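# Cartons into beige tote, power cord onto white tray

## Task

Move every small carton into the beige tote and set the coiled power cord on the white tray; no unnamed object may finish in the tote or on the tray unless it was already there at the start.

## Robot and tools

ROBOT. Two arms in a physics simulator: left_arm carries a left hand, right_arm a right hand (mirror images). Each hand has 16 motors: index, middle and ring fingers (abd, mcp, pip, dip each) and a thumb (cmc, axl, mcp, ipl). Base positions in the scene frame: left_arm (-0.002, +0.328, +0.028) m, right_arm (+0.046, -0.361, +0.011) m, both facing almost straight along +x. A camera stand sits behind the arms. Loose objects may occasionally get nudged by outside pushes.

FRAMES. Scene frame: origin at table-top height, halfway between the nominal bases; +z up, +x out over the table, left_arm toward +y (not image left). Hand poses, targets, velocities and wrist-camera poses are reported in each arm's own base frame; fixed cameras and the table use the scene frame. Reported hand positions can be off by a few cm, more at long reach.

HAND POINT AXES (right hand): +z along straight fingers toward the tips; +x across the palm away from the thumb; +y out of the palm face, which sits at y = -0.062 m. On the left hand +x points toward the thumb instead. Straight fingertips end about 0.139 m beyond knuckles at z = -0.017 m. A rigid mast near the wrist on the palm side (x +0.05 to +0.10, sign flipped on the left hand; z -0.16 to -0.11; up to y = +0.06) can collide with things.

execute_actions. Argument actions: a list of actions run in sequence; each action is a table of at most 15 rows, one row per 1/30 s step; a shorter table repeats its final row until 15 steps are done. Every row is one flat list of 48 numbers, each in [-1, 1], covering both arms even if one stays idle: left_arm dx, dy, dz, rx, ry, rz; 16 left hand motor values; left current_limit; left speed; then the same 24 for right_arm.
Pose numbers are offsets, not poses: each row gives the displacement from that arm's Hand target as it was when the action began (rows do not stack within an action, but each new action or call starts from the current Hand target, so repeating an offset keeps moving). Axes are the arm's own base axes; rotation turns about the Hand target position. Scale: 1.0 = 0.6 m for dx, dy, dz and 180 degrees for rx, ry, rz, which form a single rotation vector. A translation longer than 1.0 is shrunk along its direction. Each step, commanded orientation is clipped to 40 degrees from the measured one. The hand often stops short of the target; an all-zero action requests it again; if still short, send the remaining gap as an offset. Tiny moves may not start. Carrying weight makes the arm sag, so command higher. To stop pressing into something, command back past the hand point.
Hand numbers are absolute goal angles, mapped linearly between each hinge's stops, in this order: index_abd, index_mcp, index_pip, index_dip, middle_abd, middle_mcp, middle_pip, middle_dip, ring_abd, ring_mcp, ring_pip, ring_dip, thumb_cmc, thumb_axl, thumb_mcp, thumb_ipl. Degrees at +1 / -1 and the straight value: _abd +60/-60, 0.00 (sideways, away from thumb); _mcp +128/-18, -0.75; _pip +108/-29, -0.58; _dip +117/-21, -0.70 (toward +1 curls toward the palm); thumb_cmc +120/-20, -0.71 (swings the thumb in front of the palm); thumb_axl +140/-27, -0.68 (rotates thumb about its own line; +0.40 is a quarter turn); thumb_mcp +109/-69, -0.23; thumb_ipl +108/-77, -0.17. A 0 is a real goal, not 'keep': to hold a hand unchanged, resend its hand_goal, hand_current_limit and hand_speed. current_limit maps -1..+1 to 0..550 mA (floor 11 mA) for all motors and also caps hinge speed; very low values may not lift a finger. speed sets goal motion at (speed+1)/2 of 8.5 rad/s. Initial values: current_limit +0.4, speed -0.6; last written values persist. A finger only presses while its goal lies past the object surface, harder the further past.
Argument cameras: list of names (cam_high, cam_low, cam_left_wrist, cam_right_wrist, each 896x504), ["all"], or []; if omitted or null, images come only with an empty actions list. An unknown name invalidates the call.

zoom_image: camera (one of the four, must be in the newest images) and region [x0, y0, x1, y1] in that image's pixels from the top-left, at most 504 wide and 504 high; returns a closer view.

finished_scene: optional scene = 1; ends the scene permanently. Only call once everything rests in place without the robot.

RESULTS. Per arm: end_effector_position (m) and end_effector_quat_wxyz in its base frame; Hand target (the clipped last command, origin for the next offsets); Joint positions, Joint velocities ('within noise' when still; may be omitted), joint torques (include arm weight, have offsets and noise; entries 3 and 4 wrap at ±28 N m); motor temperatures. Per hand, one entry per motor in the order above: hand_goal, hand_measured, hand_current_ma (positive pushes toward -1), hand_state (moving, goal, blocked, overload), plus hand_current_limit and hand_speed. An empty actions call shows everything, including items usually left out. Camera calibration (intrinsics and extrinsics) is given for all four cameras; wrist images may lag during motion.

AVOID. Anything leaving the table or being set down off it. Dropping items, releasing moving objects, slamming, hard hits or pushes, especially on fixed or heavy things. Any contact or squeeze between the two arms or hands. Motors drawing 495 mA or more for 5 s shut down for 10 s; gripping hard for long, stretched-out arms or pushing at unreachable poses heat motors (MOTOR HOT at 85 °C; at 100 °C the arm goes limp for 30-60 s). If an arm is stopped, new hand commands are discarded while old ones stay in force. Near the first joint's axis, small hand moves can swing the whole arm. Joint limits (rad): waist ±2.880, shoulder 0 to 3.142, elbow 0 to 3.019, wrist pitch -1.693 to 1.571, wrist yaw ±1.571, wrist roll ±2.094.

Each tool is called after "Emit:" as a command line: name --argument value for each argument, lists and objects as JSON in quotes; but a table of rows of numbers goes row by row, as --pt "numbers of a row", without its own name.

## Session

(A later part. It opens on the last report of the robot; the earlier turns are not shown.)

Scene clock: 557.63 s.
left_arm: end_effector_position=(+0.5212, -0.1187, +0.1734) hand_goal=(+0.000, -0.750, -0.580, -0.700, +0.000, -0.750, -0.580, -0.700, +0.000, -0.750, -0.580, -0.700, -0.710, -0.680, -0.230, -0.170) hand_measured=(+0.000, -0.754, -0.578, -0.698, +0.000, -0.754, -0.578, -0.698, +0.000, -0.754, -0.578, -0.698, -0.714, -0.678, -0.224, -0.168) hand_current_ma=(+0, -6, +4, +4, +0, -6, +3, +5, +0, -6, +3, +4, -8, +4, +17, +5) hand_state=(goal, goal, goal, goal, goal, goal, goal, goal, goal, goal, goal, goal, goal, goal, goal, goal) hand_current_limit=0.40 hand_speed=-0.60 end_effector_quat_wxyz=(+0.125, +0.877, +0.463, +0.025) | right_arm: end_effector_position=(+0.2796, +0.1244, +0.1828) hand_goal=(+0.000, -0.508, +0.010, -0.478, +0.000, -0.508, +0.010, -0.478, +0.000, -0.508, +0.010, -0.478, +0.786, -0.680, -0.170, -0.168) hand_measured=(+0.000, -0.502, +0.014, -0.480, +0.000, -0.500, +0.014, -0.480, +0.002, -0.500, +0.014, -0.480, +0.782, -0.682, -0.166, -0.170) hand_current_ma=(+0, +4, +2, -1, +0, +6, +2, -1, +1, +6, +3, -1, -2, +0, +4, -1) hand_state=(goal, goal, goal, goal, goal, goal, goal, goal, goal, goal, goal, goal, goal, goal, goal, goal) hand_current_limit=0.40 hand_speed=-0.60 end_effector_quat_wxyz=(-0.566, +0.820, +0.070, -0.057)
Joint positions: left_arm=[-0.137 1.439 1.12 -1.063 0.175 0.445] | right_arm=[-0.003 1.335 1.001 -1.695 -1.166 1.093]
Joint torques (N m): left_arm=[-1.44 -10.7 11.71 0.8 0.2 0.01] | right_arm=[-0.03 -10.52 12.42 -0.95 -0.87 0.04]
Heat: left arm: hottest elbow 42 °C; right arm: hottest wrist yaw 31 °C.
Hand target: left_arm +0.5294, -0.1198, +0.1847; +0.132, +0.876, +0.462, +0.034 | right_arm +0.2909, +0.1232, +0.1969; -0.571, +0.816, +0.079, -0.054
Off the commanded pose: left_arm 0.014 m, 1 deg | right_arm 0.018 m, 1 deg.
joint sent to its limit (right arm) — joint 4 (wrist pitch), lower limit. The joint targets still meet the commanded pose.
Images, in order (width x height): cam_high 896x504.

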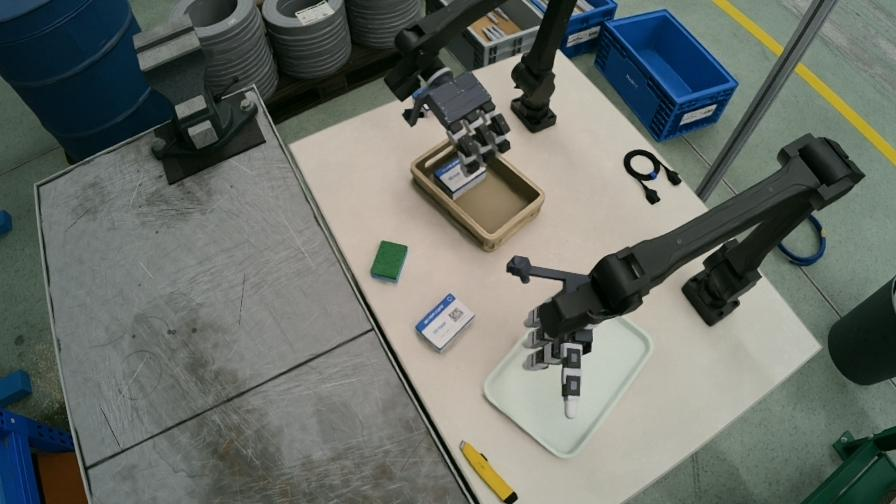

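Emit:
execute_actions --actions '[[[-0.148,-0.117,0.142,0.032,0.116,0.0443,0,-0.384,0.46,-0.7,0,-0.89,0.88,0.61,0,-0.89,0.88,0.61,0.514,-0.68,-0.112,-0.17,0.4,-0.6,0,0,0,0,0,0,0,-0.507,0.01,-0.478,0,-0.507,0.01,-0.478,0,-0.507,0.01,-0.478,0.786,-0.68,-0.169,-0.168,0.4,-0.6]],[[-0.183,-0.167,0.017,0.032,0.116,0.0443,0,-0.384,0.46,-0.7,0,-0.89,0.88,0.61,0,-0.89,0.88,0.61,0.514,-0.68,-0.112,-0.17,0.4,-0.6,0,0,0,0,0,0,0,-0.507,0.01,-0.478,0,-0.507,0.01,-0.478,0,-0.507,0.01,-0.478,0.786,-0.68,-0.169,-0.168,0.4,-0.6]]]' --cameras '["cam_high"]'

Scene clock: 674.57 s.
left_arm: end_effector_position=(+0.3218, -0.2898, +0.2686) hand_goal=(+0.000, -0.384, +0.460, -0.700, +0.000, -0.890, +0.880, +0.610, +0.000, -0.890, +0.880, +0.610, +0.514, -0.680, -0.112, -0.170) hand_measured=(+0.000, -0.392, +0.452, -0.698, +0.000, -0.888, +0.874, +0.606, +0.000, -0.888, +0.874, +0.608, +0.508, -0.678, -0.110, -0.168) hand_current_ma=(+0, -19, -18, +4, +0, +4, -13, -6, +0, +5, -13, -4, -14, +3, +6, +5) hand_state=(goal, goal, goal, goal, goal, goal, goal, goal, goal, goal, goal, goal, goal, goal, goal, goal) hand_current_limit=0.40 hand_speed=-0.60 end_effector_quat_wxyz=(-0.008, +0.781, +0.600, -0.171) | right_arm: end_effector_position=(+0.2795, +0.1244, +0.1828) hand_goal=(+0.000, -0.508, +0.010, -0.478, +0.000, -0.508, +0.010, -0.478, +0.000, -0.508, +0.010, -0.478, +0.786, -0.680, -0.170, -0.168) hand_measured=(+0.000, -0.502, +0.014, -0.480, +0.000, -0.500, +0.014, -0.480, +0.002, -0.500, +0.014, -0.480, +0.782, -0.682, -0.166, -0.170) hand_current_ma=(+0, +4, +2, -1, +0, +6, +2, -1, +1, +6, +3, -1, -2, +0, +4, -1) hand_state=(goal, goal, goal, goal, goal, goal, goal, goal, goal, goal, goal, goal, goal, goal, goal, goal) hand_current_limit=0.40 hand_speed=-0.60 end_effector_quat_wxyz=(-0.566, +0.820, +0.069, -0.057)
Joint positions: left_arm=[-0.726 1.353 1.392 -1.693 0.334 -0.451] | right_arm=[-0.003 1.335 1.001 -1.695 -1.166 1.094]
Joint torques (N m): left_arm=[-0.62 -8.06 12.72 -0.06 0.37 -0.18] | right_arm=[-0.15 -11.22 12.34 -1.14 -0.86 0]
Heat: left arm: hottest elbow 42 °C; right arm: hottest elbow 34 °C.
Hand target: left_arm +0.3308, -0.2901, +0.2802; -0.132, +0.769, +0.587, -0.216 | right_arm +0.2909, +0.1232, +0.1969; -0.571, +0.816, +0.079, -0.054
Off the commanded pose: left_arm 0.015 m, 15 deg | right_arm 0.018 m, 1 deg.
joint sent to its limit (left arm) — joint 4 (wrist pitch), lower limit. The joint targets are off in orientation, not in position.
joint sent to its limit (right arm) — joint 4 (wrist pitch), lower limit. The joint targets still meet the commanded pose.
Images, in order (width x height): cam_high 896x504.

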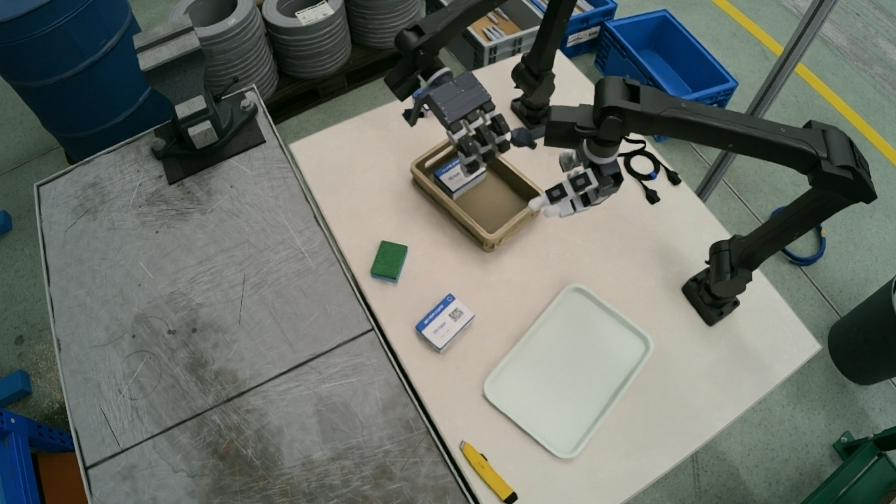

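Emit:
execute_actions --actions '[[[-0.2,-0.117,-0.02,0.032,0.116,0.0443,0,-0.384,0.46,-0.7,0,-0.89,0.88,0.61,0,-0.89,0.88,0.61,0.514,-0.68,-0.112,-0.17,0.4,-0.6,0,0,0,0,0,0,0,-0.507,0.01,-0.478,0,-0.507,0.01,-0.478,0,-0.507,0.01,-0.478,0.786,-0.68,-0.169,-0.168,0.4,-0.6]],[[-0.22,-0.067,-0.05,0.032,0.116,0.0443,0,-0.384,0.46,-0.7,0,-0.89,0.88,0.61,0,-0.89,0.88,0.61,0.514,-0.68,-0.112,-0.17,0.4,-0.6,0,0,0,0,0,0,0,-0.507,0.01,-0.478,0,-0.507,0.01,-0.478,0,-0.507,0.01,-0.478,0.786,-0.68,-0.169,-0.168,0.4,-0.6]]]' --cameras '["cam_high"]'

Scene clock: 689.50 s.
left_arm: end_effector_position=(+0.0768, -0.4055, +0.2427) hand_goal=(+0.000, -0.384, +0.460, -0.700, +0.000, -0.890, +0.880, +0.610, +0.000, -0.890, +0.880, +0.610, +0.514, -0.680, -0.112, -0.170) hand_measured=(+0.000, -0.382, +0.454, -0.698, +0.000, -0.886, +0.876, +0.606, +0.000, -0.884, +0.876, +0.608, +0.512, -0.678, -0.110, -0.168) hand_current_ma=(+0, +4, -11, +4, +0, +9, -9, -6, +0, +11, -9, -4, -5, +3, +6, +5) hand_state=(goal, goal, goal, goal, goal, goal, goal, goal, goal, goal, goal, goal, goal, goal, goal, goal) hand_current_limit=0.40 hand_speed=-0.60 end_effector_quat_wxyz=(-0.273, +0.533, +0.663, -0.448) | right_arm: end_effector_position=(+0.2795, +0.1244, +0.1828) hand_goal=(+0.000, -0.508, +0.010, -0.478, +0.000, -0.508, +0.010, -0.478, +0.000, -0.508, +0.010, -0.478, +0.786, -0.680, -0.170, -0.168) hand_measured=(+0.000, -0.502, +0.014, -0.480, +0.000, -0.500, +0.014, -0.480, +0.002, -0.500, +0.014, -0.480, +0.782, -0.682, -0.166, -0.170) hand_current_ma=(+0, +4, +2, -1, +0, +6, +2, -1, +1, +6, +3, -1, -2, +0, +4, -1) hand_state=(goal, goal, goal, goal, goal, goal, goal, goal, goal, goal, goal, goal, goal, goal, goal, goal) hand_current_limit=0.40 hand_speed=-0.60 end_effector_quat_wxyz=(-0.566, +0.820, +0.069, -0.057)
Joint positions: left_arm=[-1.103 1.492 1.379 -1.694 1.091 -1.176] | right_arm=[-0.003 1.335 1.001 -1.695 -1.166 1.094]
Joint torques (N m): left_arm=[-0.5 -9.7 8.7 -0.58 1.07 -0.2] | right_arm=[-0.15 -10.64 12.42 -0.85 -0.83 -0.01]
Heat: left arm: hottest elbow 43 °C; right arm: hottest elbow 34 °C.
Hand target: left_arm +0.0787, -0.4005, +0.2382; -0.376, +0.538, +0.619, -0.432 | right_arm +0.2909, +0.1232, +0.1969; -0.571, +0.816, +0.079, -0.054
Off the commanded pose: left_arm 0.007 m, 13 deg | right_arm 0.018 m, 1 deg.
joint sent to its limit (left arm) — joint 4 (wrist pitch), lower limit. The joint targets are off in orientation, not in position.
joint sent to its limit (right arm) — joint 4 (wrist pitch), lower limit. The joint targets still meet the commanded pose.
Images, in order (width x height): cam_high 896x504.

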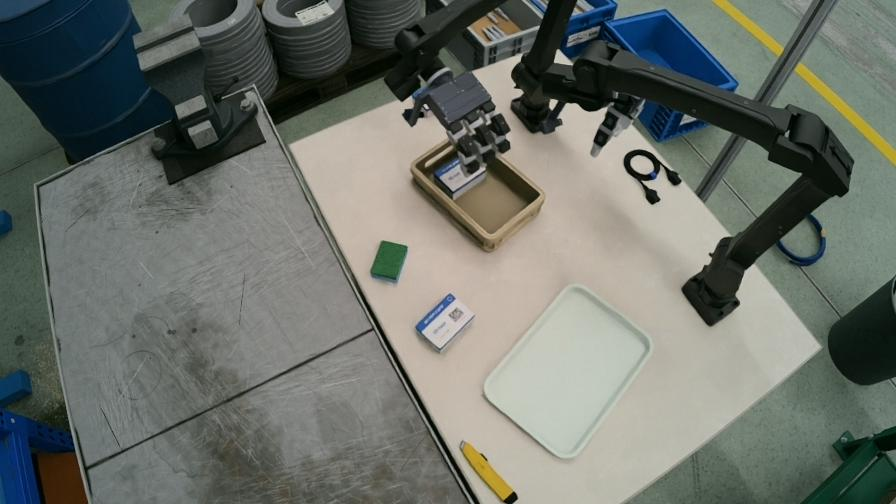

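Emit:
execute_actions --actions '[[[-0.16,-0.015,-0.08,0,0,0,0,-0.384,0.46,-0.7,0,-0.89,0.88,0.61,0,-0.89,0.88,0.61,0.514,-0.68,-0.112,-0.17,0.4,-0.6,0.183,0.133,0,0,0,0,0,-0.507,0.01,-0.478,0,-0.507,0.01,-0.478,0,-0.507,0.01,-0.478,0.786,-0.68,-0.169,-0.168,0.4,-0.6]],[[-0.11,-0.01,-0.1,0,0,0,0,-0.384,0.46,-0.7,0,-0.89,0.88,0.61,0,-0.89,0.88,0.61,0.514,-0.68,-0.112,-0.17,0.4,-0.6,0.133,0.217,-0.02,0,0,0.022,0,-0.507,0.01,-0.478,0,-0.507,0.01,-0.478,0,-0.507,0.01,-0.478,0.786,-0.68,-0.169,-0.168,0.4,-0.6]],[[0,0,0,0,0,0,0,-0.384,0.46,-0.7,0,-0.89,0.88,0.61,0,-0.89,0.88,0.61,0.514,-0.68,-0.112,-0.17,0.4,-0.6,0.058,0.183,-0.067,0,0,0.022,0,-0.507,0.01,-0.478,0,-0.507,0.01,-0.478,0,-0.507,0.01,-0.478,0.786,-0.68,-0.169,-0.168,0.4,-0.6]]]' --cameras '["cam_high","cam_low","cam_left_wrist"]'

Emit:
zoom_image --camera "cam_high" --region '[580, 90, 740, 250]'

Emit:
zoom_image --camera "cam_high" --region '[370, 220, 530, 380]'

Emit:
zoom_image --camera "cam_low" --region '[300, 120, 560, 310]'

Scene clock: 722.57 s.
left_arm: end_effector_position=(-0.0808, -0.4175, +0.1280) hand_goal=(+0.000, -0.384, +0.460, -0.700, +0.000, -0.890, +0.880, +0.610, +0.000, -0.890, +0.880, +0.610, +0.514, -0.680, -0.112, -0.170) hand_measured=(+0.000, -0.380, +0.456, -0.698, +0.000, -0.886, +0.878, +0.606, +0.000, -0.884, +0.878, +0.608, +0.514, -0.678, -0.110, -0.168) hand_current_ma=(+0, +8, -6, +4, +0, +10, -5, -6, +0, +13, -5, -4, -1, +3, +4, +5) hand_state=(goal, goal, goal, goal, goal, goal, goal, goal, goal, goal, goal, goal, goal, goal, goal, goal) hand_current_limit=0.40 hand_speed=-0.60 end_effector_quat_wxyz=(-0.378, +0.537, +0.619, -0.431) | right_arm: end_effector_position=(+0.4935, +0.4361, +0.1243) hand_goal=(+0.000, -0.508, +0.010, -0.478, +0.000, -0.508, +0.010, -0.478, +0.000, -0.508, +0.010, -0.478, +0.786, -0.680, -0.170, -0.168) hand_measured=(+0.000, -0.500, +0.014, -0.480, +0.000, -0.498, +0.014, -0.480, +0.002, -0.498, +0.014, -0.480, +0.784, -0.682, -0.168, -0.170) hand_current_ma=(+0, +6, +2, -1, +0, +9, +2, -1, +0, +9, +2, -1, -1, +0, +1, -1) hand_state=(goal, goal, goal, goal, goal, goal, goal, goal, goal, goal, goal, goal, goal, goal, goal, goal) hand_current_limit=0.40 hand_speed=-0.60 end_effector_quat_wxyz=(-0.556, +0.812, +0.127, -0.122)
Joint positions: left_arm=[-1.44 1.552 1.093 -1.099 1.222 -1.59] | right_arm=[0.517 2.054 1.785 -0.934 -1.184 2.026]
Joint torques (N m): left_arm=[-1.49 -12.16 7.88 0.99 0.99 -0.24] | right_arm=[-1.49 -24.7 14.93 1.28 -0.95 -0.02]
Heat: left arm: hottest elbow 42 °C; right arm: hottest elbow 35 °C.
Hand target: left_arm -0.0832, -0.4155, +0.1301; -0.376, +0.538, +0.619, -0.432 | right_arm +0.5152, +0.4430, +0.1446; -0.566, +0.808, +0.135, -0.094
Off the commanded pose: left_arm 0.004 m, 0 deg | right_arm 0.031 m, 4 deg.
camera_calibration:
cam_left_wrist: T_world_to_cam=[[-0.0964301, -0.841747, 0.531191, -0.464184], [0.46166, 0.434976, 0.773088, 0.0641492], [-0.8818, 0.319779, 0.346656, 0.14315], [0, 0, 0, 1]] pos_world=[0.0518529, -0.464405, 0.147354]
Images, in order (width x height): cam_high 896x504, cam_low 896x504, cam_left_wrist 896x504.

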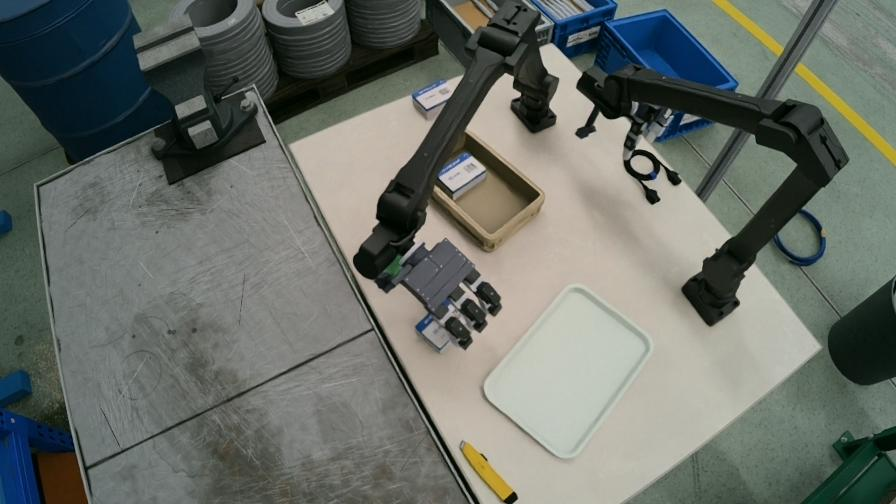

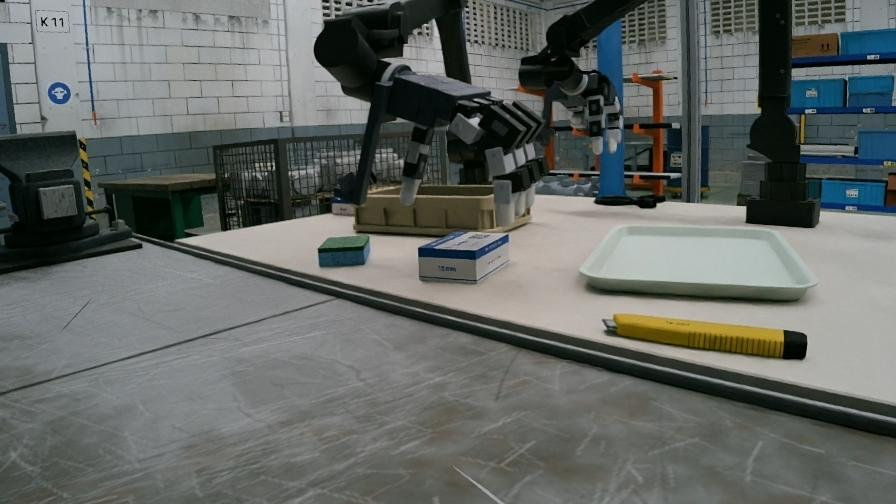

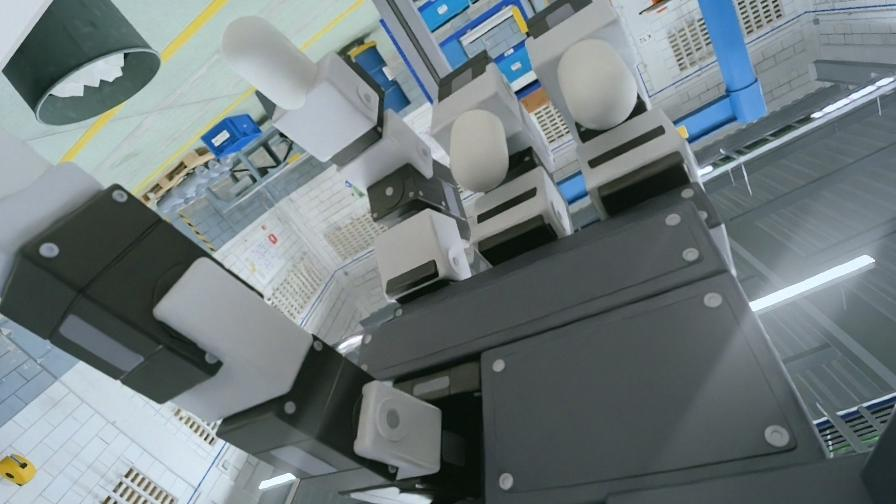

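Scaled by 3.150 from the camera's 896x504 image, which has a finer 1280x720 frame.

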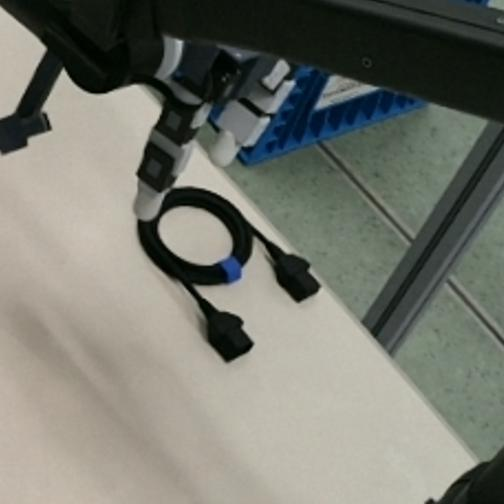

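Scaled by 3.150 from the camera's 896x504 image, which has a finer 1280x720 frame.

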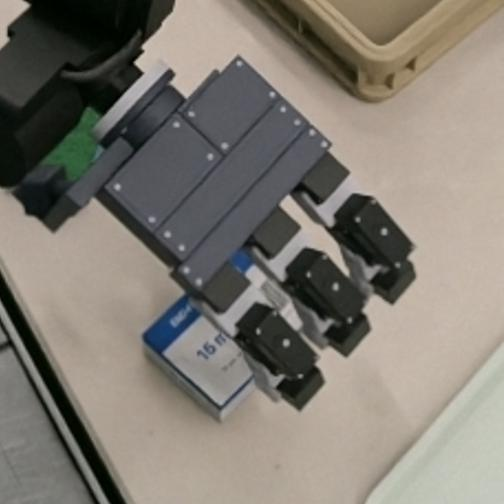

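Scaled by 1.938 from the camera's 896x504 image, which has a finer 1280x720 frame.

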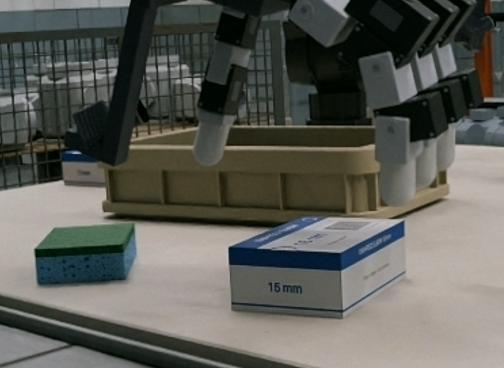

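Emit:
execute_actions --actions '[[[0,0,-0.1,0,0,0,0,-0.384,0.46,-0.7,0,-0.89,0.88,0.61,0,-0.89,0.88,0.61,0.514,-0.68,-0.112,-0.17,0.4,-0.6,0.01,0,-0.067,0,0,0,0,-0.507,0.01,-0.478,0,-0.507,0.01,-0.478,0,-0.507,0.01,-0.478,0.786,-0.68,-0.169,-0.168,0.4,-0.6]],[[0,0,-0.048,0,0,0,0,-0.384,0.46,-0.7,0,-0.89,0.88,0.61,0,-0.89,0.88,0.61,0.514,-0.68,-0.112,-0.17,0.4,-0.6,0,0,0,0,0,0,0,-0.507,0.01,-0.478,0,-0.507,0.01,-0.478,0,-0.507,0.01,-0.478,0.786,-0.68,-0.169,-0.168,0.4,-0.6]]]' --cameras '["cam_high","cam_low"]'

Emit:
zoom_image --camera "cam_high" --region '[580, 90, 740, 250]'

Emit:
zoom_image --camera "cam_high" --region '[370, 220, 530, 380]'

Emit:
zoom_image --camera "cam_low" --region '[340, 150, 560, 310]'

Emit:
zoom_image --camera "cam_low" --region '[540, 100, 700, 230]'

Scene clock: 785.23 s.
left_arm: end_effector_position=(-0.0805, -0.4171, +0.0468) hand_goal=(+0.000, -0.384, +0.460, -0.700, +0.000, -0.890, +0.880, +0.610, +0.000, -0.890, +0.880, +0.610, +0.514, -0.680, -0.112, -0.170) hand_measured=(+0.000, -0.380, +0.456, -0.698, +0.000, -0.886, +0.878, +0.606, +0.000, -0.884, +0.878, +0.608, +0.514, -0.678, -0.110, -0.168) hand_current_ma=(+0, +8, -6, +4, +0, +10, -5, -6, +0, +13, -5, -4, +0, +3, +4, +5) hand_state=(goal, goal, goal, goal, goal, goal, goal, goal, goal, goal, goal, goal, goal, goal, goal, goal) hand_current_limit=0.40 hand_speed=-0.60 end_effector_quat_wxyz=(-0.371, +0.541, +0.616, -0.436) | right_arm: end_effector_position=(+0.5087, +0.4445, +0.1067) hand_goal=(+0.000, -0.508, +0.010, -0.478, +0.000, -0.508, +0.010, -0.478, +0.000, -0.508, +0.010, -0.478, +0.786, -0.680, -0.170, -0.168) hand_measured=(+0.000, -0.500, +0.014, -0.480, +0.000, -0.498, +0.014, -0.480, +0.002, -0.498, +0.014, -0.480, +0.784, -0.682, -0.168, -0.170) hand_current_ma=(+0, +6, +2, -1, +0, +9, +2, -1, +0, +9, +2, -1, -1, +0, +1, -1) hand_state=(goal, goal, goal, goal, goal, goal, goal, goal, goal, goal, goal, goal, goal, goal, goal, goal) hand_current_limit=0.40 hand_speed=-0.60 end_effector_quat_wxyz=(-0.563, +0.808, +0.138, -0.102)
Joint positions: left_arm=[-1.44 1.661 0.979 -0.853 1.219 -1.593] | right_arm=[0.516 2.086 1.785 -0.845 -1.182 2.037]
Joint torques (N m): left_arm=[-2.32 -10.46 6.95 0.84 1.04 -0.15] | right_arm=[-1.03 -24.06 11.4 1.25 -0.89 0.05]
Motor temperatures (°C): left_arm=[25 34 39 27 25 25] | right_arm=[29 34 40 25 31 26]
Heat: left arm: hottest elbow 39 °C; right arm: hottest elbow 40 °C.
Hand target: left_arm -0.0832, -0.4155, +0.0413; -0.376, +0.538, +0.619, -0.432 | right_arm +0.5212, +0.4430, +0.1045; -0.566, +0.808, +0.135, -0.094
Off the commanded pose: left_arm 0.006 m, 1 deg | right_arm 0.013 m, 1 deg.
Images, in order (width x height): cam_high 896x504, cam_low 896x504.

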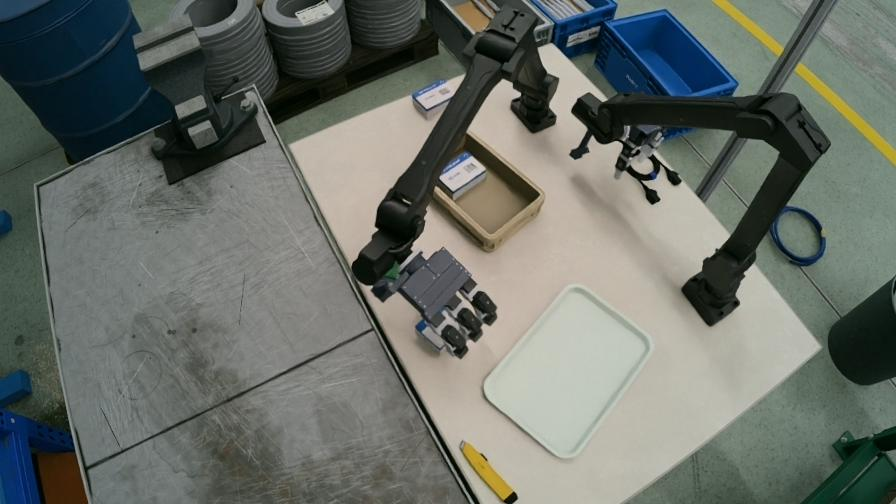

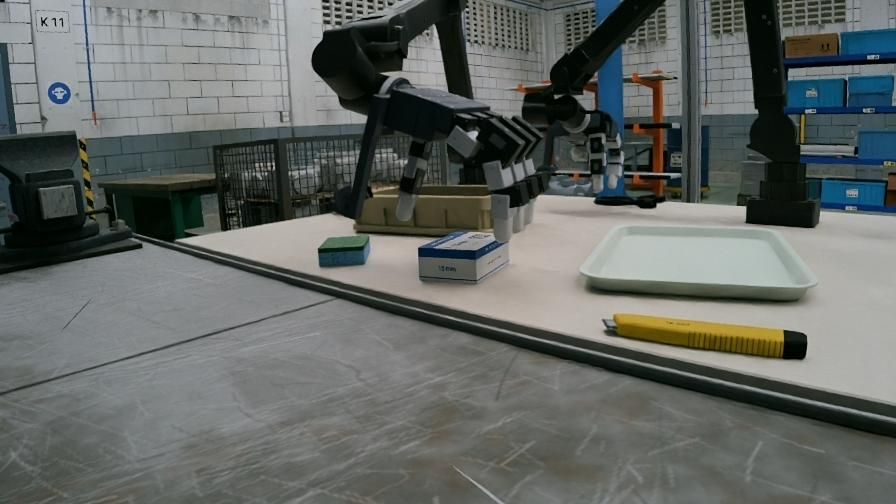

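Scaled by 3.150 from the camera's 896x504 image, which has a finer 1280x720 frame.

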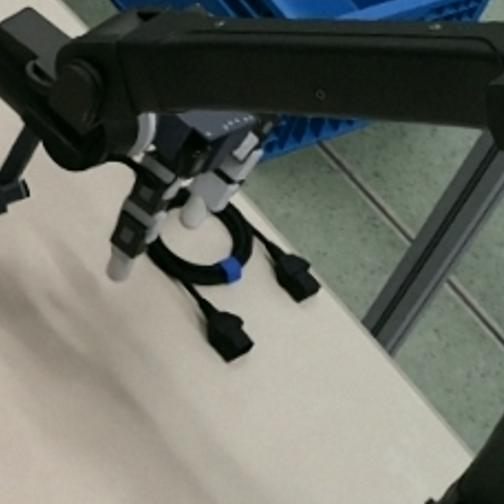

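Scaled by 3.150 from the camera's 896x504 image, which has a finer 1280x720 frame.

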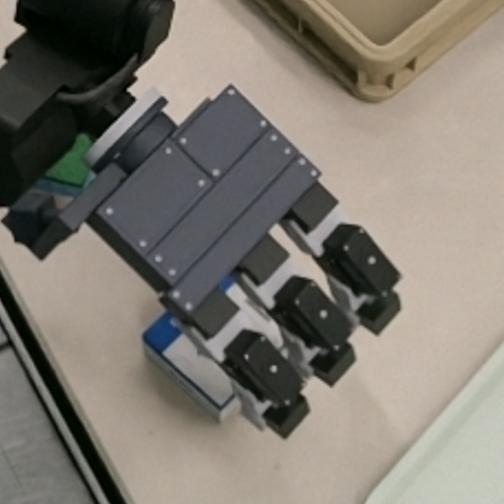

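Scaled by 2.291 from the camera's 896x504 image, which has a finer 1280x720 frame.

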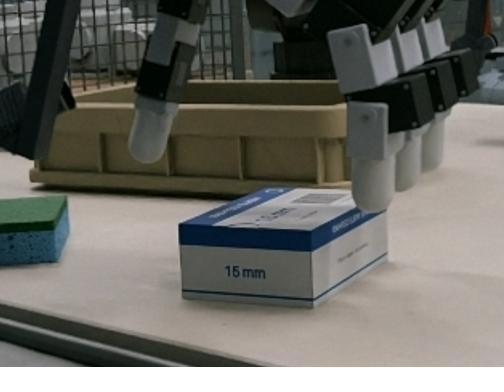

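Scaled by 3.150 from the camera's 896x504 image, which has a finer 1280x720 frame.

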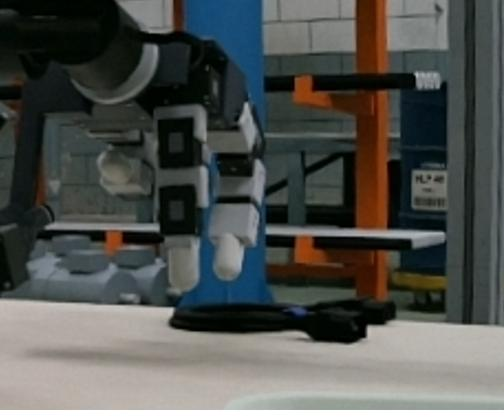

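Emit:
execute_actions --actions '[[[0,0,-0.033,0,0,0,0,-0.384,0.46,-0.7,0,-0.89,0.88,0.61,0,-0.89,0.88,0.61,0.514,-0.68,-0.112,-0.17,0.4,-0.6,0,0,-0.06,0,0,0,0,-0.507,0.01,-0.478,0,-0.507,0.01,-0.478,0,-0.507,0.01,-0.478,0.786,-0.68,-0.169,-0.168,0.4,-0.6]]]' --cameras '["cam_high","cam_low"]'

Emit:
zoom_image --camera "cam_high" --region '[590, 110, 710, 230]'

Emit:
zoom_image --camera "cam_low" --region '[340, 150, 560, 310]'

Emit:
zoom_image --camera "cam_low" --region '[570, 140, 690, 230]'

Scene clock: 808.83 s.
left_arm: end_effector_position=(-0.0804, -0.4177, +0.0277) hand_goal=(+0.000, -0.384, +0.460, -0.700, +0.000, -0.890, +0.880, +0.610, +0.000, -0.890, +0.880, +0.610, +0.514, -0.680, -0.112, -0.170) hand_measured=(+0.000, -0.380, +0.456, -0.698, +0.000, -0.886, +0.878, +0.606, +0.000, -0.884, +0.878, +0.608, +0.514, -0.678, -0.110, -0.168) hand_current_ma=(+0, +8, -6, +4, +0, +10, -5, -6, +0, +13, -5, -4, +0, +3, +4, +5) hand_state=(goal, goal, goal, goal, goal, goal, goal, goal, goal, goal, goal, goal, goal, goal, goal, goal) hand_current_limit=0.40 hand_speed=-0.60 end_effector_quat_wxyz=(-0.371, +0.541, +0.616, -0.436) | right_arm: end_effector_position=(+0.5141, +0.4475, +0.0760) hand_goal=(+0.000, -0.508, +0.010, -0.478, +0.000, -0.508, +0.010, -0.478, +0.000, -0.508, +0.010, -0.478, +0.786, -0.680, -0.170, -0.168) hand_measured=(+0.000, -0.500, +0.014, -0.480, +0.000, -0.498, +0.014, -0.480, +0.002, -0.498, +0.014, -0.480, +0.784, -0.682, -0.168, -0.170) hand_current_ma=(+0, +6, +2, -1, +0, +9, +2, -1, +0, +9, +2, -1, -1, +0, +1, -1) hand_state=(goal, goal, goal, goal, goal, goal, goal, goal, goal, goal, goal, goal, goal, goal, goal, goal) hand_current_limit=0.40 hand_speed=-0.60 end_effector_quat_wxyz=(-0.565, +0.807, +0.142, -0.096)
Joint positions: left_arm=[-1.44 1.697 0.962 -0.798 1.219 -1.594] | right_arm=[0.516 2.122 1.76 -0.768 -1.182 2.037]
Joint torques (N m): left_arm=[-1.9 -10.11 6.72 1.02 1.06 -0.17] | right_arm=[-1.2 -24.06 9.76 1.4 -0.95 -0.01]
Heat: left arm: hottest elbow 37 °C; right arm: hottest elbow 38 °C.
Hand target: left_arm -0.0832, -0.4154, +0.0215; -0.376, +0.538, +0.619, -0.432 | right_arm +0.5212, +0.4430, +0.0686; -0.566, +0.808, +0.135, -0.094
Off the commanded pose: left_arm 0.007 m, 1 deg | right_arm 0.011 m, 1 deg.
Images, in order (width x height): cam_high 896x504, cam_low 896x504.

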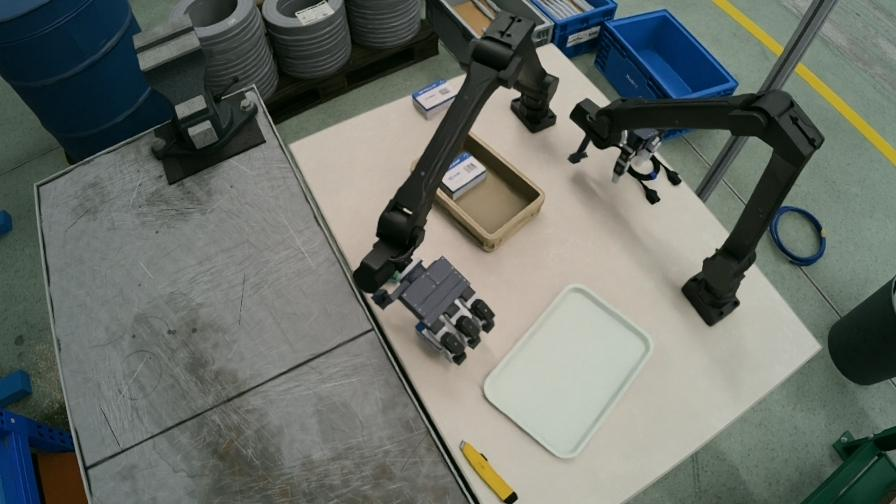

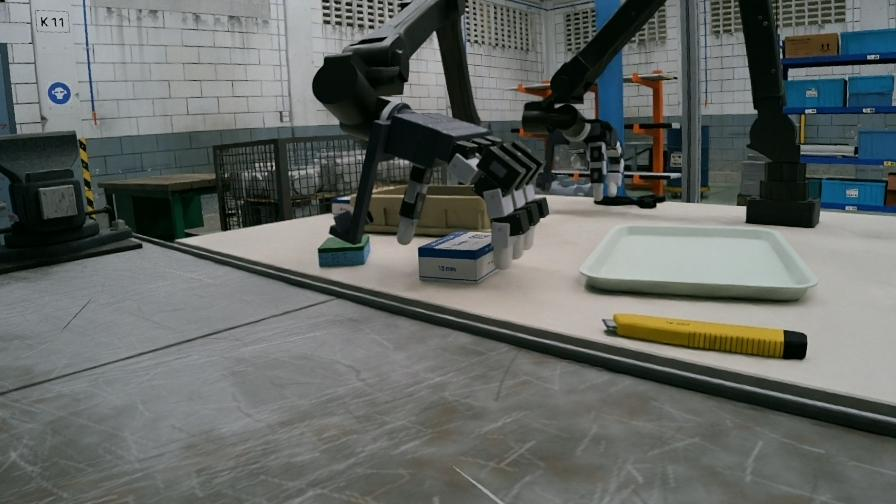

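Scaled by 4.200 from the camera's 896x504 image, which has a finer 1280x720 frame.

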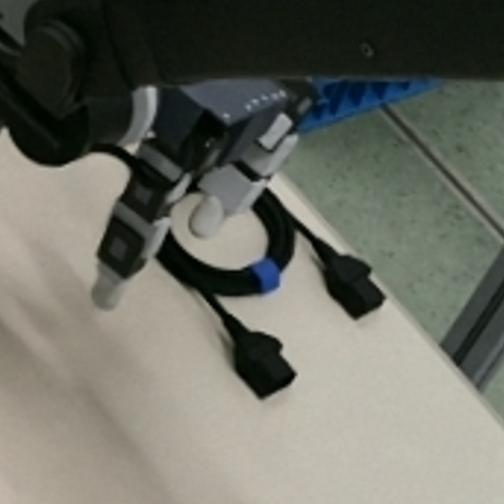

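Scaled by 2.291 from the camera's 896x504 image, which has a finer 1280x720 frame.

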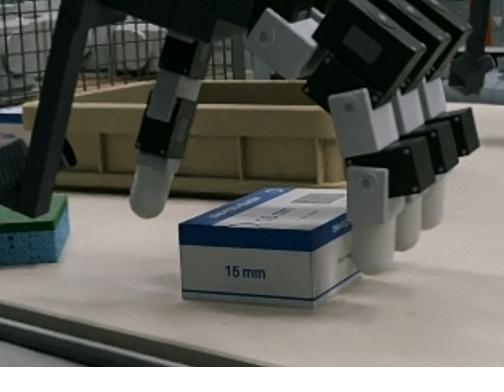

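Scaled by 4.200 from the camera's 896x504 image, which has a finer 1280x720 frame.

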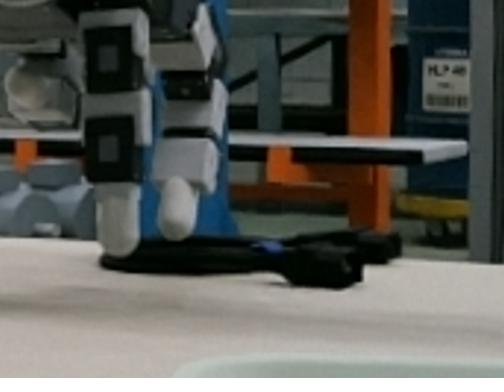

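Emit:
execute_actions --actions '[[[0,0,-0.015,0,0,0,0,-0.384,0.46,-0.7,0,-0.89,0.88,0.61,0,-0.89,0.88,0.61,0.514,-0.68,-0.112,-0.17,0.4,-0.6,0,0,-0.046,0,0,0,0,-0.507,0.01,-0.478,0,-0.507,0.01,-0.478,0,-0.507,0.01,-0.478,0.786,-0.68,-0.169,-0.168,0.4,-0.6]],[[0,0,0,0,0,0,0,-0.15,0.46,-0.7,0,-0.89,0.88,0.61,0,-0.89,0.88,0.61,0.514,-0.68,0.3,-0.17,0.1,-0.8,0,0,0,0,0,0,0,-0.507,0.01,-0.478,0,-0.507,0.01,-0.478,0,-0.507,0.01,-0.478,0.786,-0.68,-0.169,-0.168,0.4,-0.6]]]' --cameras '["cam_high","cam_low"]'

Emit:
zoom_image --camera "cam_high" --region '[590, 110, 710, 230]'

Emit:
zoom_image --camera "cam_low" --region '[340, 150, 560, 310]'

Emit:
zoom_image --camera "cam_low" --region '[570, 140, 690, 230]'

Scene clock: 836.87 s.
left_arm: end_effector_position=(-0.0802, -0.4191, +0.0206) hand_goal=(+0.000, -0.150, +0.460, -0.700, +0.000, -0.890, +0.880, +0.610, +0.000, -0.890, +0.880, +0.610, +0.514, -0.680, +0.300, -0.170) hand_measured=(+0.000, -0.170, +0.456, -0.698, +0.000, -0.886, +0.878, +0.606, +0.000, -0.884, +0.878, +0.608, +0.514, -0.678, +0.232, -0.184) hand_current_ma=(+0, -55, -7, +2, +0, +10, -5, -6, +0, +13, -5, -4, +0, +3, -302, -52) hand_state=(goal, goal, goal, goal, goal, goal, goal, goal, goal, goal, goal, goal, goal, goal, blocked, goal) hand_current_limit=0.10 hand_speed=-0.80 end_effector_quat_wxyz=(-0.369, +0.543, +0.615, -0.438) | right_arm: end_effector_position=(+0.5153, +0.4483, +0.0564) hand_goal=(+0.000, -0.508, +0.010, -0.478, +0.000, -0.508, +0.010, -0.478, +0.000, -0.508, +0.010, -0.478, +0.786, -0.680, -0.170, -0.168) hand_measured=(+0.000, -0.500, +0.014, -0.480, +0.000, -0.498, +0.014, -0.480, -0.004, -0.504, +0.016, -0.474, +0.784, -0.682, -0.168, -0.170) hand_current_ma=(+0, +6, +2, -1, +0, +9, +2, -1, -2, +3, +4, +2, -1, +0, +1, -1) hand_state=(goal, goal, goal, goal, goal, goal, goal, goal, goal, goal, goal, goal, goal, goal, goal, goal) hand_current_limit=0.40 hand_speed=-0.60 end_effector_quat_wxyz=(-0.568, +0.805, +0.145, -0.093)
Joint positions: left_arm=[-1.44 1.711 0.957 -0.774 1.219 -1.594] | right_arm=[0.516 2.142 1.737 -0.714 -1.186 2.038]
Joint torques (N m): left_arm=[-2.14 -10.46 6.48 1.07 1.04 -0.19] | right_arm=[-1.67 -23.65 9.16 1.59 -0.73 0.02]
Motor temperatures (°C): left_arm=[25 33 36 27 26 25] | right_arm=[29 35 34 25 31 26]
Heat: left arm: hottest elbow 36 °C; right arm: hottest shoulder 35 °C.
Hand target: left_arm -0.0832, -0.4156, +0.0126; -0.376, +0.538, +0.619, -0.432 | right_arm +0.5212, +0.4430, +0.0409; -0.566, +0.808, +0.135, -0.094
Off the commanded pose: left_arm 0.009 m, 1 deg | right_arm 0.017 m, 1 deg.
Images, in order (width x height): cam_high 896x504, cam_low 896x504.

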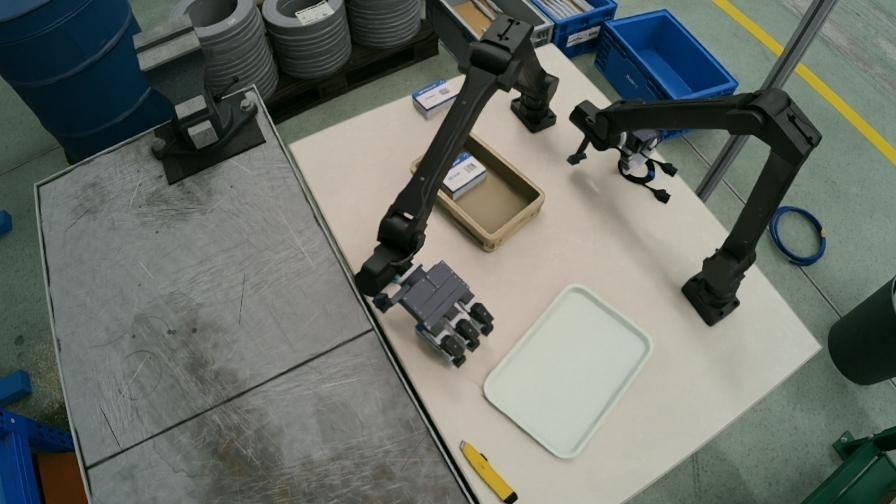

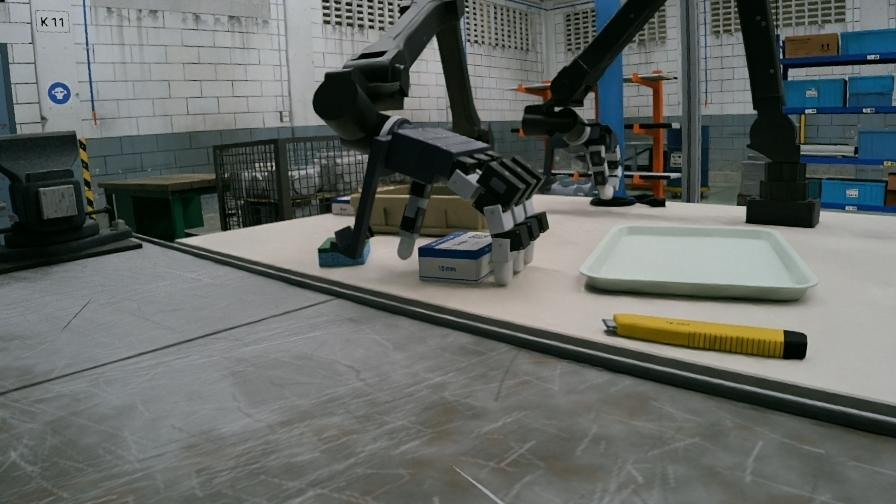

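Scaled by 4.200 from the camera's 896x504 image, which has a finer 1280x720 frame.

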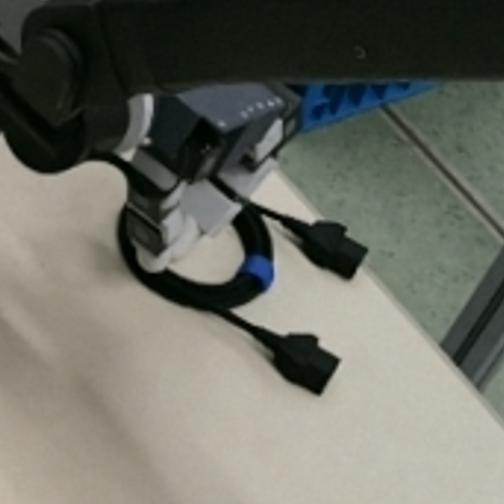

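Scaled by 2.291 from the camera's 896x504 image, which has a finer 1280x720 frame.

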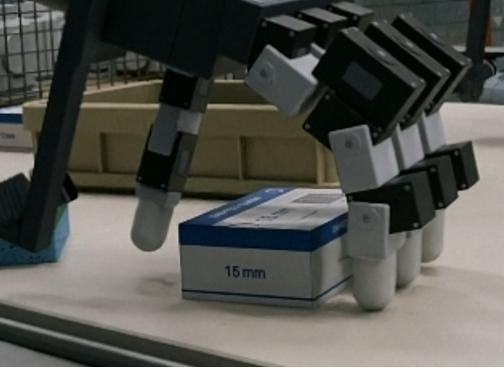

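Scaled by 4.200 from the camera's 896x504 image, which has a finer 1280x720 frame.

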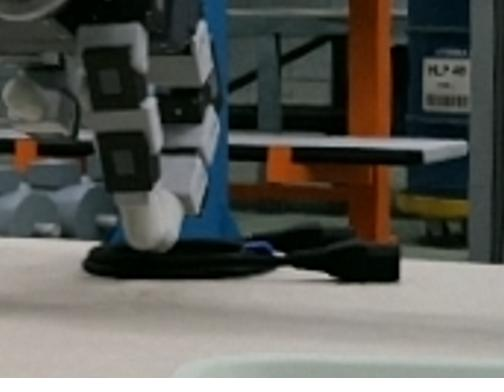

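Emit:
zoom_image --camera "cam_high" --region '[610, 140, 670, 200]'

Emit:
zoom_image --camera "cam_low" --region '[580, 170, 640, 215]'

Scaled by 8.400 from the camera's 896x504 image, which has a finer 1280x720 frame.

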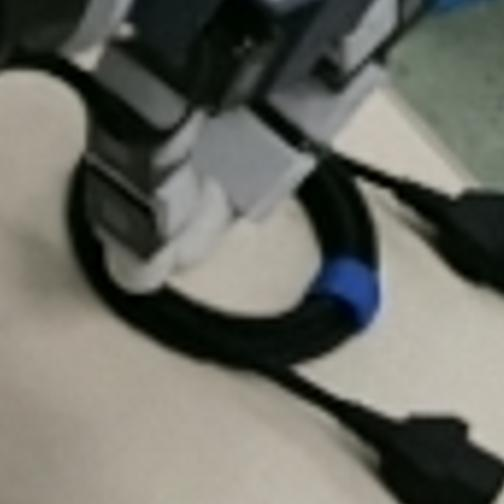

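Scaled by 8.400 from the camera's 896x504 image, which has a finer 1280x720 frame.

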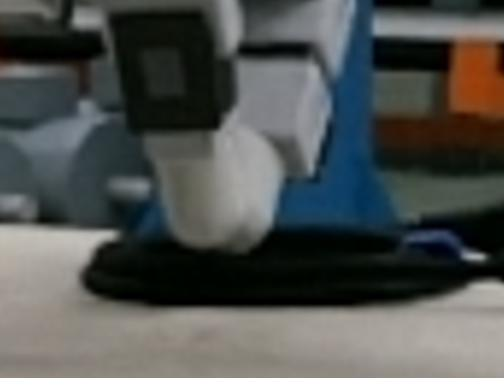

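Emit:
execute_actions --actions '[[[0,0,0.06,0,0,0,0,-0.15,0.46,-0.7,0,-0.89,0.88,0.61,0,-0.89,0.88,0.61,0.514,-0.68,0.3,-0.17,0.1,-0.8,0,0,0.02,0,0,0,0,-0.507,0.25,-0.478,0,-0.507,0.25,-0.478,0,-0.507,0.25,-0.478,0.786,-0.68,0,-0.168,0.4,-0.8]],[[0,0,0,0,0,0,0,-0.15,0.46,-0.7,0,-0.89,0.88,0.61,0,-0.89,0.88,0.61,0.514,-0.68,0.3,-0.17,0.1,-0.8,0,0,0,0,0,0,0,-0.507,0.52,-0.478,0,-0.507,0.52,-0.478,0,-0.507,0.52,-0.478,0.786,-0.68,0.28,-0.168,0.58,-0.8]]]' --cameras '["cam_high","cam_low"]'

Emit:
zoom_image --camera "cam_high" --region '[590, 110, 710, 230]'

Emit:
zoom_image --camera "cam_low" --region '[340, 150, 560, 310]'

Emit:
zoom_image --camera "cam_low" --region '[570, 140, 690, 230]'

Scene clock: 871.03 s.
left_arm: end_effector_position=(-0.0816, -0.4088, +0.0393) hand_goal=(+0.000, -0.150, +0.460, -0.700, +0.000, -0.890, +0.880, +0.610, +0.000, -0.890, +0.880, +0.610, +0.514, -0.680, +0.300, -0.170) hand_measured=(+0.000, -0.170, +0.456, -0.698, +0.000, -0.886, +0.878, +0.606, +0.000, -0.884, +0.878, +0.608, +0.514, -0.678, +0.234, -0.184) hand_current_ma=(+0, -55, -8, +1, +0, +10, -5, -6, +0, +13, -5, -4, +0, +3, -302, -52) hand_state=(goal, goal, goal, goal, goal, goal, goal, goal, goal, goal, goal, goal, goal, goal, blocked, goal) hand_current_limit=0.10 hand_speed=-0.80 end_effector_quat_wxyz=(-0.377, +0.536, +0.620, -0.431) | right_arm: end_effector_position=(+0.5157, +0.4479, +0.0558) hand_goal=(+0.000, -0.508, +0.520, -0.478, +0.000, -0.508, +0.520, -0.478, +0.000, -0.508, +0.520, -0.478, +0.786, -0.680, +0.280, -0.168) hand_measured=(+0.000, -0.550, +0.420, -0.500, +0.000, -0.550, +0.422, -0.498, -0.002, -0.550, +0.422, -0.496, +0.780, -0.680, +0.036, -0.200) hand_current_ma=(+0, -80, -270, -28, +0, -82, -262, -26, -1, -82, -260, -20, -4, +0, -435, -77) hand_state=(goal, blocked, blocked, blocked, goal, blocked, blocked, blocked, goal, blocked, blocked, goal, goal, goal, blocked, blocked) hand_current_limit=0.58 hand_speed=-0.80 end_effector_quat_wxyz=(-0.566, +0.806, +0.144, -0.093)
Joint positions: left_arm=[-1.44 1.665 0.957 -0.841 1.219 -1.6] | right_arm=[0.516 2.142 1.737 -0.714 -1.181 2.04]
Joint torques (N m): left_arm=[-1.67 -11.93 9.29 -0.31 1.1 -0.16] | right_arm=[-1.2 -25.05 10.22 0.38 -0.91 0.02]
Heat: left arm: hottest elbow 36 °C; right arm: hottest shoulder 37 °C.
Hand target: left_arm -0.0832, -0.4156, +0.0486; -0.376, +0.538, +0.619, -0.432 | right_arm +0.5212, +0.4430, +0.0529; -0.566, +0.808, +0.135, -0.094
Off the commanded pose: left_arm 0.012 m, 0 deg | right_arm 0.008 m, 1 deg.
Images, in order (width x height): cam_high 896x504, cam_low 896x504.

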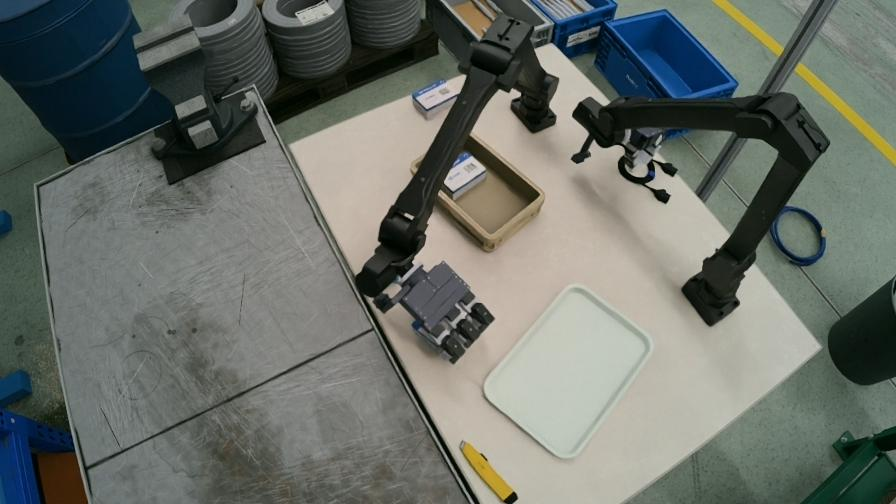

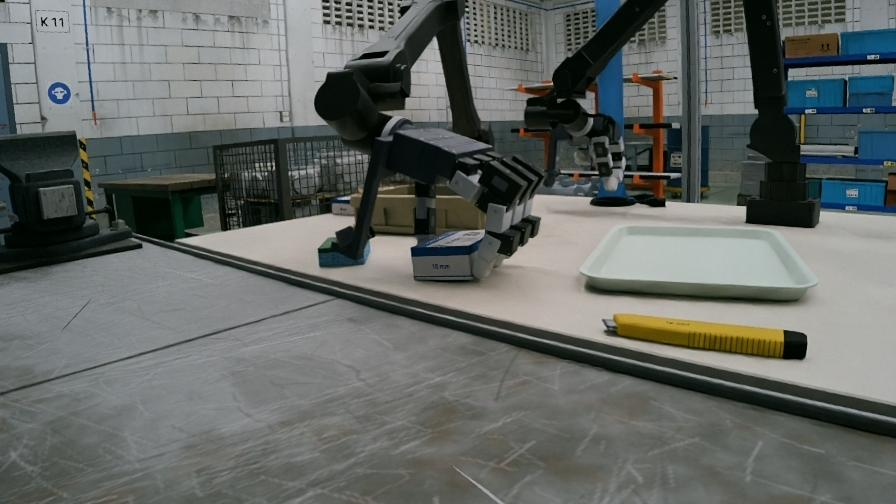

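Scaled by 4.200 from the camera's 896x504 image, which has a finer 1280x720 frame.

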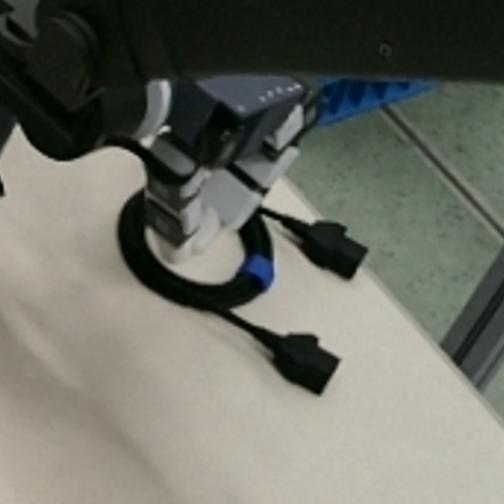

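Scaled by 2.291 from the camera's 896x504 image, which has a finer 1280x720 frame.

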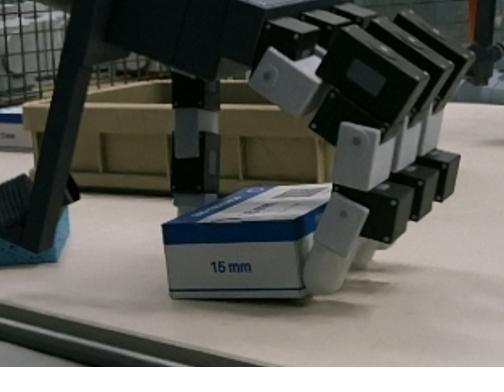

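Scaled by 4.200 from the camera's 896x504 image, which has a finer 1280x720 frame.

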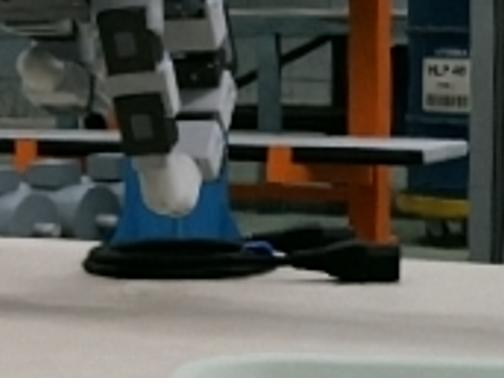

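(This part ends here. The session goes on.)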